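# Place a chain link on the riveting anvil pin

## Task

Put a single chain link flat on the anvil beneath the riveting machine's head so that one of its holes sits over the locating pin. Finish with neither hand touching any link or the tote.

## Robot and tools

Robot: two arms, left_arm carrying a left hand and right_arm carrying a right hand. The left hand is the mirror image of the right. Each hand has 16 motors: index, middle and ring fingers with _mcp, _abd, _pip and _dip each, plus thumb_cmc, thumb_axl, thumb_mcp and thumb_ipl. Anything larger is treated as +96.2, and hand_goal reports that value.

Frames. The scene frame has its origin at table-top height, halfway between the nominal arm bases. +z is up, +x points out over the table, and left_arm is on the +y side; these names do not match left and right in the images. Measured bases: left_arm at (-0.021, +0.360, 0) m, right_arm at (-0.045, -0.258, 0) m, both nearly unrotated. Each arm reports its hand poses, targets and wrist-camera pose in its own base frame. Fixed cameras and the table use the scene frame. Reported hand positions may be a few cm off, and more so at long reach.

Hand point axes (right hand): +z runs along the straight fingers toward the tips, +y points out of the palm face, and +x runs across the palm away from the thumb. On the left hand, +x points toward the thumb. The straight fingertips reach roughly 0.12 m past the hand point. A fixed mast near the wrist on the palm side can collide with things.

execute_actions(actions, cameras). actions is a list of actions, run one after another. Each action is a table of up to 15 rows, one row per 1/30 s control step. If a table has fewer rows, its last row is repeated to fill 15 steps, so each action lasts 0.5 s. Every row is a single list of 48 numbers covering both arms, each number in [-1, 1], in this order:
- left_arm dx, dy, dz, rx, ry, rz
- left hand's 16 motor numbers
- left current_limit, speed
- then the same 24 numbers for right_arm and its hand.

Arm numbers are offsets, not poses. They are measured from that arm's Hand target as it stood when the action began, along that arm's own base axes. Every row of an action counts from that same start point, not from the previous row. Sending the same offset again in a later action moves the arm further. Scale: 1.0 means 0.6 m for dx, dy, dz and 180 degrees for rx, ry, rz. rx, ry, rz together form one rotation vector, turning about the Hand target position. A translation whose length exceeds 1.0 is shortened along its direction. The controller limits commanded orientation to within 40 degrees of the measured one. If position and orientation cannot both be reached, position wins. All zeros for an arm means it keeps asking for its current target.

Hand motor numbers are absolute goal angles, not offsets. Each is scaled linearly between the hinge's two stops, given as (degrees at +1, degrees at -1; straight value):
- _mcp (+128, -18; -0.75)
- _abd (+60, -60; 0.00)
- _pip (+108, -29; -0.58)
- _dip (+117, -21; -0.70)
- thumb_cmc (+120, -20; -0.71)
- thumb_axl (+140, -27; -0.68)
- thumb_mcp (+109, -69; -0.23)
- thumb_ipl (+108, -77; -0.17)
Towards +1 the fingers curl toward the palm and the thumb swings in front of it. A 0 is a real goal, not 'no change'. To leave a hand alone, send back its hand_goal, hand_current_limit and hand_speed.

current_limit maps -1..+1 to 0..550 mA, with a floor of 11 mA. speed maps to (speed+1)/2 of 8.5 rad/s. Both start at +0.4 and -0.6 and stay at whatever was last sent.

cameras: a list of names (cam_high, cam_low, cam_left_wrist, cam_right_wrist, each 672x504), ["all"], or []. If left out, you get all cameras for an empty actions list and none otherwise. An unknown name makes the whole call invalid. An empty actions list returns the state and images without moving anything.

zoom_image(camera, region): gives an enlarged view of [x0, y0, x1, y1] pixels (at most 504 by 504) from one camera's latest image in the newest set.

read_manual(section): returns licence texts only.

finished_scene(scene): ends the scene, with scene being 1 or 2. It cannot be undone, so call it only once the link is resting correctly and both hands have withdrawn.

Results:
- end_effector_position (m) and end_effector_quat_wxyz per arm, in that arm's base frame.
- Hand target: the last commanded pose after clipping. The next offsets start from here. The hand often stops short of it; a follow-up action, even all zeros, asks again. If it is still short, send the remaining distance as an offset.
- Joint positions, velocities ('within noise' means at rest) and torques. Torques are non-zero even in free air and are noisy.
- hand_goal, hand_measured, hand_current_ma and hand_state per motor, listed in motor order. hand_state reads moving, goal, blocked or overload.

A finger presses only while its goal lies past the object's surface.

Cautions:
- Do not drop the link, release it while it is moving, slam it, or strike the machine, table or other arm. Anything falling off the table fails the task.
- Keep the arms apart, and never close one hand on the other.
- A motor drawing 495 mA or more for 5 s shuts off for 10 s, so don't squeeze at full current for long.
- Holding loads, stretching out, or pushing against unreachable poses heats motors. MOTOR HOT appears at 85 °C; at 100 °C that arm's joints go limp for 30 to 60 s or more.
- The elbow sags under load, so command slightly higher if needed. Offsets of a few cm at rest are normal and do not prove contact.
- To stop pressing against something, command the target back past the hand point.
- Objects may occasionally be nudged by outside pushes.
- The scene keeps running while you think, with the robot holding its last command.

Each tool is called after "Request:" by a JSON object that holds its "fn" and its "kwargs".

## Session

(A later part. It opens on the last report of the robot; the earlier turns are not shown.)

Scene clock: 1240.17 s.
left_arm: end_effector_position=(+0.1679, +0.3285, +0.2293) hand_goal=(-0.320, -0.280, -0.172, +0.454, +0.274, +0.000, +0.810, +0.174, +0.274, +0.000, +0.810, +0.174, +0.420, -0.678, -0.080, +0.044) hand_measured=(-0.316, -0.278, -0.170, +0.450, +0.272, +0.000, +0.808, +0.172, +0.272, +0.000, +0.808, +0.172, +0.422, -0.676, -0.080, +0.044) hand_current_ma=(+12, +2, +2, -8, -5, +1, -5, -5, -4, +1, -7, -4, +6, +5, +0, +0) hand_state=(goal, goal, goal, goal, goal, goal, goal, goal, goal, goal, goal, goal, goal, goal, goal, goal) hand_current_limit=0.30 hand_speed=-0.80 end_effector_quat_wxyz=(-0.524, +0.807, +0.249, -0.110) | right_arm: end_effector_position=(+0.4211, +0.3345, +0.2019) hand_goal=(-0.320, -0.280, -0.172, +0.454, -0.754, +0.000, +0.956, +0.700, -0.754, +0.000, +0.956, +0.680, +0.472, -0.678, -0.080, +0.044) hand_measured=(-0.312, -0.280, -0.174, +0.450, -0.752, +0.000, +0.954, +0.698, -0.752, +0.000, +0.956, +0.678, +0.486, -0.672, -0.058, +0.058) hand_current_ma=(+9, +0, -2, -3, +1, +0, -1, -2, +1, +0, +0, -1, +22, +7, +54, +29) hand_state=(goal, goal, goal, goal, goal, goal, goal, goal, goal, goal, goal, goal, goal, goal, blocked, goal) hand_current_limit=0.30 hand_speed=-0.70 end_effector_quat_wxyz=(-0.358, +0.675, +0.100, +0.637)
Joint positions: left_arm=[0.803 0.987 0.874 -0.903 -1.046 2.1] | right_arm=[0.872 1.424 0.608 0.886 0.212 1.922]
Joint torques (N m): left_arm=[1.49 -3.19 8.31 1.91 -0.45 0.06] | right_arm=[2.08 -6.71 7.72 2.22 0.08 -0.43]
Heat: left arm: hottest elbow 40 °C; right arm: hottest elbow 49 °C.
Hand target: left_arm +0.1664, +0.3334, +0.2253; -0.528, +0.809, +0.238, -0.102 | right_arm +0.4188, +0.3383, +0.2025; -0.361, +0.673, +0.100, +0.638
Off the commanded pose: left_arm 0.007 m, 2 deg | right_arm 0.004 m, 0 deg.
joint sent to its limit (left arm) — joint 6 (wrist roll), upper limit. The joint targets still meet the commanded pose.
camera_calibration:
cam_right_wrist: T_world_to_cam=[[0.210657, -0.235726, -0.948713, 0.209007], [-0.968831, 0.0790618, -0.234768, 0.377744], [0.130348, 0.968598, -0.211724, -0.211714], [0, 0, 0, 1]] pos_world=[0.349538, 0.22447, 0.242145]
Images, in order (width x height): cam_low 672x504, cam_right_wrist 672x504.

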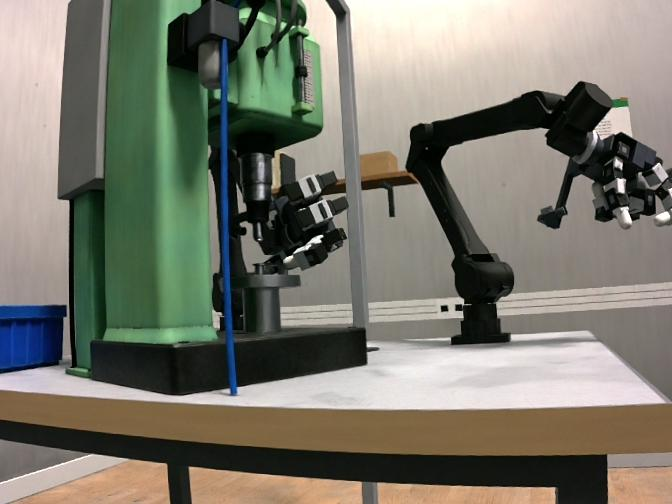

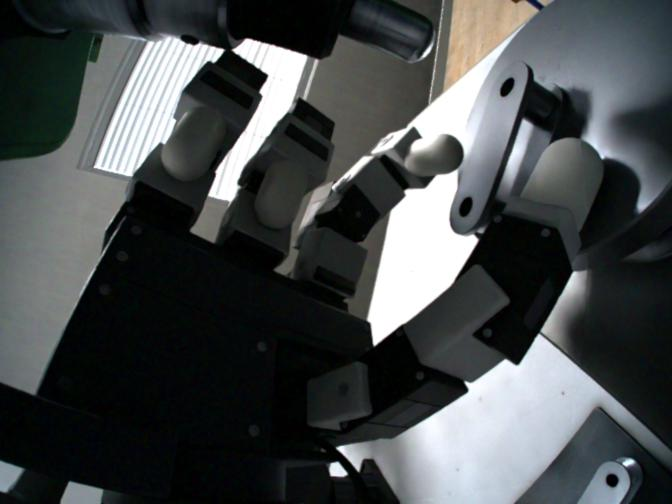

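Request:
{"fn": "execute_actions", "kwargs": {"actions": [[[0,0,0,0,0,0,-0.32,-0.28,-0.172,0.454,0.274,0,0.81,0.174,0.274,0,0.81,0.174,0.42,-0.678,-0.08,0.045,0.3,-0.8,-0.03,0.014,0.02,0,0,0.0,-0.32,-0.28,-0.172,0.454,-0.753,0,0.956,0.70,-0.753,0,0.956,0.68,0.473,-0.678,-0.055,0.055,0.3,-0.7]]], "cameras": ["cam_low","cam_right_wrist"]}}

Request:
{"fn": "zoom_image", "kwargs": {"camera": "cam_low", "region": [240, 230, 300, 285]}}

Request:
{"fn": "zoom_image", "kwargs": {"camera": "cam_right_wrist", "region": [400, 40, 620, 220]}}

Scene clock: 1247.70 s.
left_arm: end_effector_position=(+0.1679, +0.3285, +0.2293) hand_goal=(-0.320, -0.280, -0.172, +0.454, +0.274, +0.000, +0.810, +0.174, +0.274, +0.000, +0.810, +0.174, +0.420, -0.678, -0.080, +0.044) hand_measured=(-0.316, -0.278, -0.170, +0.450, +0.272, +0.000, +0.808, +0.172, +0.272, +0.000, +0.808, +0.172, +0.422, -0.676, -0.080, +0.044) hand_current_ma=(+12, +2, +2, -8, -5, +1, -5, -5, -4, +1, -7, -4, +6, +5, +0, +0) hand_state=(goal, goal, goal, goal, goal, goal, goal, goal, goal, goal, goal, goal, goal, goal, goal, goal) hand_current_limit=0.30 hand_speed=-0.80 end_effector_quat_wxyz=(-0.524, +0.807, +0.249, -0.110) | right_arm: end_effector_position=(+0.4011, +0.3449, +0.2152) hand_goal=(-0.320, -0.280, -0.172, +0.454, -0.754, +0.000, +0.956, +0.700, -0.754, +0.000, +0.956, +0.680, +0.472, -0.678, -0.056, +0.054) hand_measured=(-0.316, -0.280, -0.174, +0.450, -0.752, +0.000, +0.954, +0.698, -0.752, +0.000, +0.956, +0.678, +0.466, -0.678, -0.056, +0.056) hand_current_ma=(+5, +0, -1, -3, +2, +0, -1, -2, +2, +0, +0, -1, -5, +1, +1, +2) hand_state=(goal, goal, goal, goal, goal, goal, goal, goal, goal, goal, goal, goal, goal, goal, goal, goal) hand_current_limit=0.30 hand_speed=-0.70 end_effector_quat_wxyz=(-0.363, +0.670, +0.096, +0.640)
Joint positions: left_arm=[0.803 0.987 0.874 -0.903 -1.046 2.1] | right_arm=[0.933 1.386 0.606 0.866 0.274 1.92]
Joint torques (N m): left_arm=[1.08 -3.55 8.32 1.84 -0.42 0.05] | right_arm=[1.32 -6.77 8.13 1.35 0.14 -0.47]
Heat: left arm: hottest elbow 40 °C; right arm: hottest elbow 48 °C.
Hand target: left_arm +0.1664, +0.3334, +0.2253; -0.528, +0.809, +0.238, -0.102 | right_arm +0.4008, +0.3466, +0.2146; -0.361, +0.672, +0.100, +0.638
Off the commanded pose: left_arm 0.007 m, 2 deg | right_arm 0.002 m, 1 deg.
joint sent to its limit (left arm) — joint 6 (wrist roll), upper limit. The joint targets still meet the commanded pose.
camera_calibration:
cam_right_wrist: T_world_to_cam=[[0.217606, -0.221907, -0.950476, 0.221065], [-0.966944, 0.0835989, -0.240894, 0.359762], [0.132915, 0.971477, -0.19638, -0.221704], [0, 0, 0, 1]] pos_world=[0.329233, 0.234361, 0.253243]
Images, in order (width x height): cam_low 672x504, cam_right_wrist 672x504.

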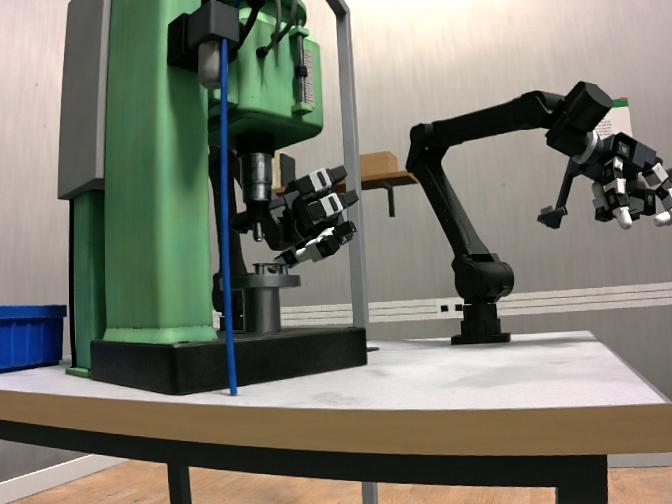

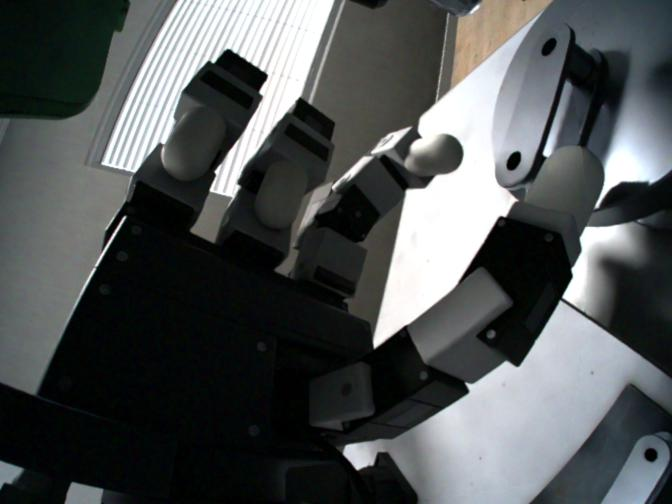

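Scaled by 8.400 from the camera's 672x504 image, which has a finer 960x720 frame.

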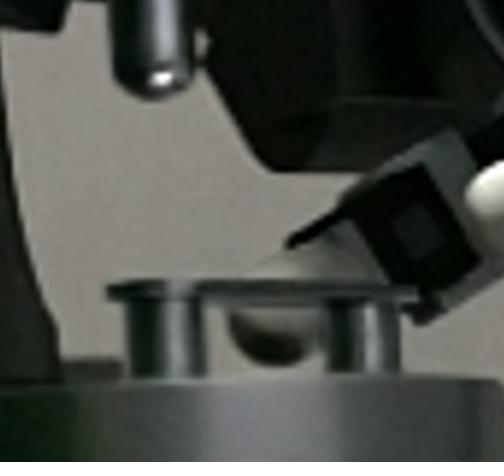

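Scaled by 2.291 from the camera's 672x504 image, which has a finer 960x720 frame.

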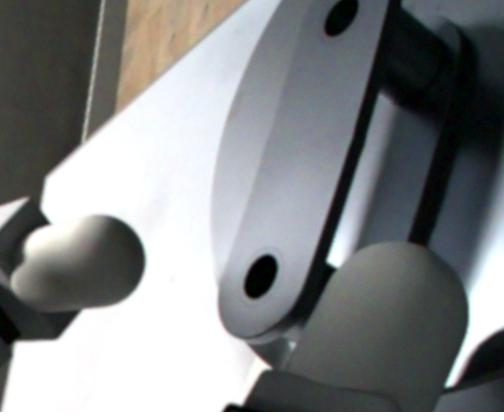

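Request:
{"fn": "execute_actions", "kwargs": {"actions": [[[0,0,0,0,0,0,-0.32,-0.28,-0.172,0.454,0.274,0,0.81,0.174,0.274,0,0.81,0.174,0.42,-0.678,-0.08,0.045,0.3,-0.8,-0.045,0.017,0.012,0,0,0.0,-0.32,-0.28,-0.172,0.454,-0.753,0,0.956,0.70,-0.753,0,0.956,0.68,0.473,-0.678,-0.055,0.055,0.3,-0.7],[0,0,0,0,0,0,-0.32,-0.28,-0.172,0.454,0.274,0,0.81,0.174,0.274,0,0.81,0.174,0.42,-0.678,-0.08,0.045,0.3,-0.8,-0.09,0.036,0.03,0,0,0.0,-0.32,-0.28,-0.172,0.454,-0.753,0,0.956,0.70,-0.753,0,0.956,0.68,0.473,-0.678,-0.055,0.055,0.3,-0.7]]], "cameras": ["cam_low","cam_right_wrist"]}}

Request:
{"fn": "zoom_image", "kwargs": {"camera": "cam_low", "region": [240, 230, 300, 285]}}

Scene clock: 1255.43 s.
left_arm: end_effector_position=(+0.1679, +0.3285, +0.2293) hand_goal=(-0.320, -0.280, -0.172, +0.454, +0.274, +0.000, +0.810, +0.174, +0.274, +0.000, +0.810, +0.174, +0.420, -0.678, -0.080, +0.044) hand_measured=(-0.316, -0.278, -0.170, +0.450, +0.272, +0.000, +0.808, +0.172, +0.272, +0.000, +0.808, +0.172, +0.422, -0.676, -0.080, +0.044) hand_current_ma=(+12, +2, +2, -8, -5, +1, -5, -5, -4, +1, -7, -4, +6, +5, +0, +0) hand_state=(goal, goal, goal, goal, goal, goal, goal, goal, goal, goal, goal, goal, goal, goal, goal, goal) hand_current_limit=0.30 hand_speed=-0.80 end_effector_quat_wxyz=(-0.524, +0.807, +0.249, -0.110) | right_arm: end_effector_position=(+0.3414, +0.3703, +0.2327) hand_goal=(-0.320, -0.280, -0.172, +0.454, -0.754, +0.000, +0.956, +0.700, -0.754, +0.000, +0.956, +0.680, +0.472, -0.678, -0.056, +0.054) hand_measured=(-0.316, -0.282, -0.174, +0.450, -0.750, +0.000, +0.954, +0.698, -0.752, +0.000, +0.956, +0.678, +0.466, -0.678, -0.056, +0.056) hand_current_ma=(+3, -1, -1, -3, +3, +0, -1, -2, +2, +0, +0, -1, -6, +0, +0, +1) hand_state=(goal, goal, goal, goal, goal, goal, goal, goal, goal, goal, goal, goal, goal, goal, goal, goal) hand_current_limit=0.30 hand_speed=-0.70 end_effector_quat_wxyz=(-0.371, +0.670, +0.096, +0.635)
Joint positions: left_arm=[0.803 0.987 0.874 -0.903 -1.046 2.1] | right_arm=[1.105 1.309 0.598 0.803 0.432 1.919]
Joint torques (N m): left_arm=[1.32 -3.25 8.31 1.88 -0.47 0.07] | right_arm=[0.26 -5.42 8.72 1.29 0.13 -0.59]
Heat: left arm: hottest elbow 40 °C; right arm: hottest elbow 48 °C.
Hand target: left_arm +0.1664, +0.3334, +0.2253; -0.528, +0.809, +0.238, -0.102 | right_arm +0.3467, +0.3683, +0.2324; -0.361, +0.673, +0.100, +0.638
Off the commanded pose: left_arm 0.007 m, 2 deg | right_arm 0.006 m, 1 deg.
joint sent to its limit (left arm) — joint 6 (wrist roll), upper limit. The joint targets still meet the commanded pose.
camera_calibration:
cam_right_wrist: T_world_to_cam=[[0.213039, -0.208234, -0.954596, 0.253773], [-0.969984, 0.0721624, -0.232215, 0.307352], [0.117241, 0.975413, -0.18661, -0.233397], [0, 0, 0, 1]] pos_world=[0.271427, 0.258324, 0.270068]
Images, in order (width x height): cam_low 672x504, cam_right_wrist 672x504.

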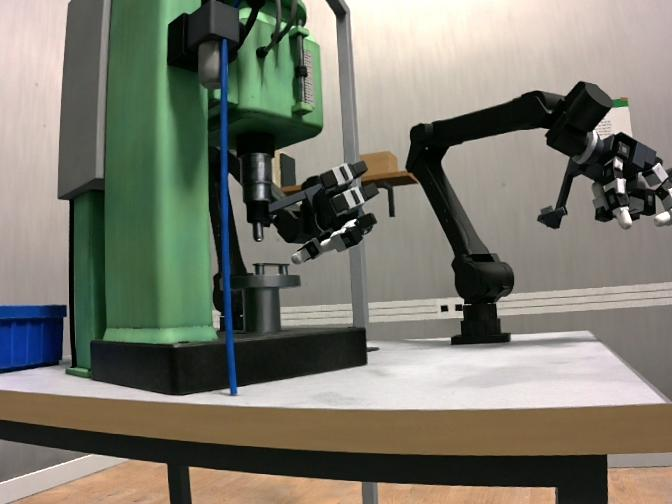

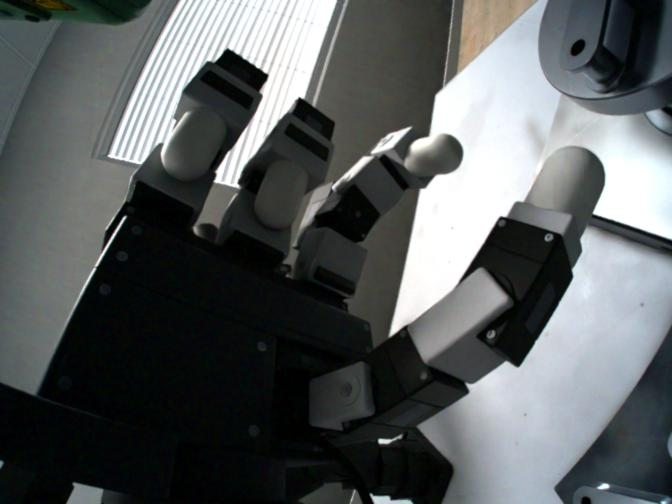

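Scaled by 8.400 from the camera's 672x504 image, which has a finer 960x720 frame.

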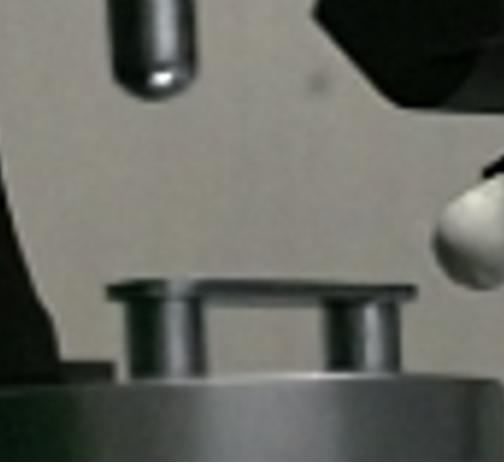

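Request:
{"fn": "zoom_image", "kwargs": {"camera": "cam_right_wrist", "region": [520, 0, 672, 120]}}

Request:
{"fn": "zoom_image", "kwargs": {"camera": "cam_low", "region": [200, 200, 360, 320]}}

Scaled by 3.316 from the camera's 672x504 image, which has a finer 960x720 frame.

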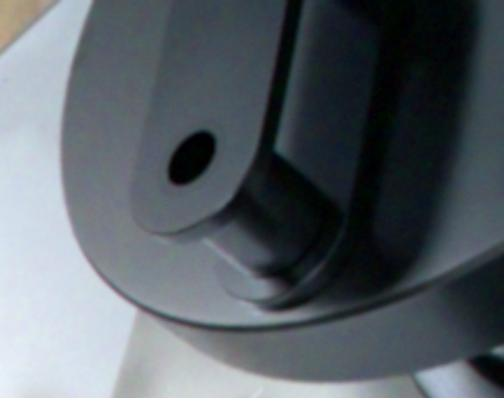

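Scaled by 3.150 from the camera's 672x504 image, which has a finer 960x720 frame.

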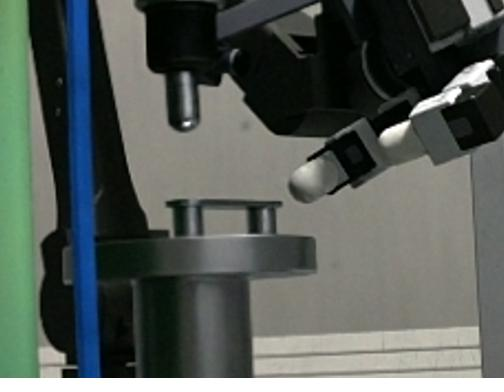

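Request:
{"fn": "finished_scene", "kwargs": {"scene": 2}}

The scene is finished: the task was done.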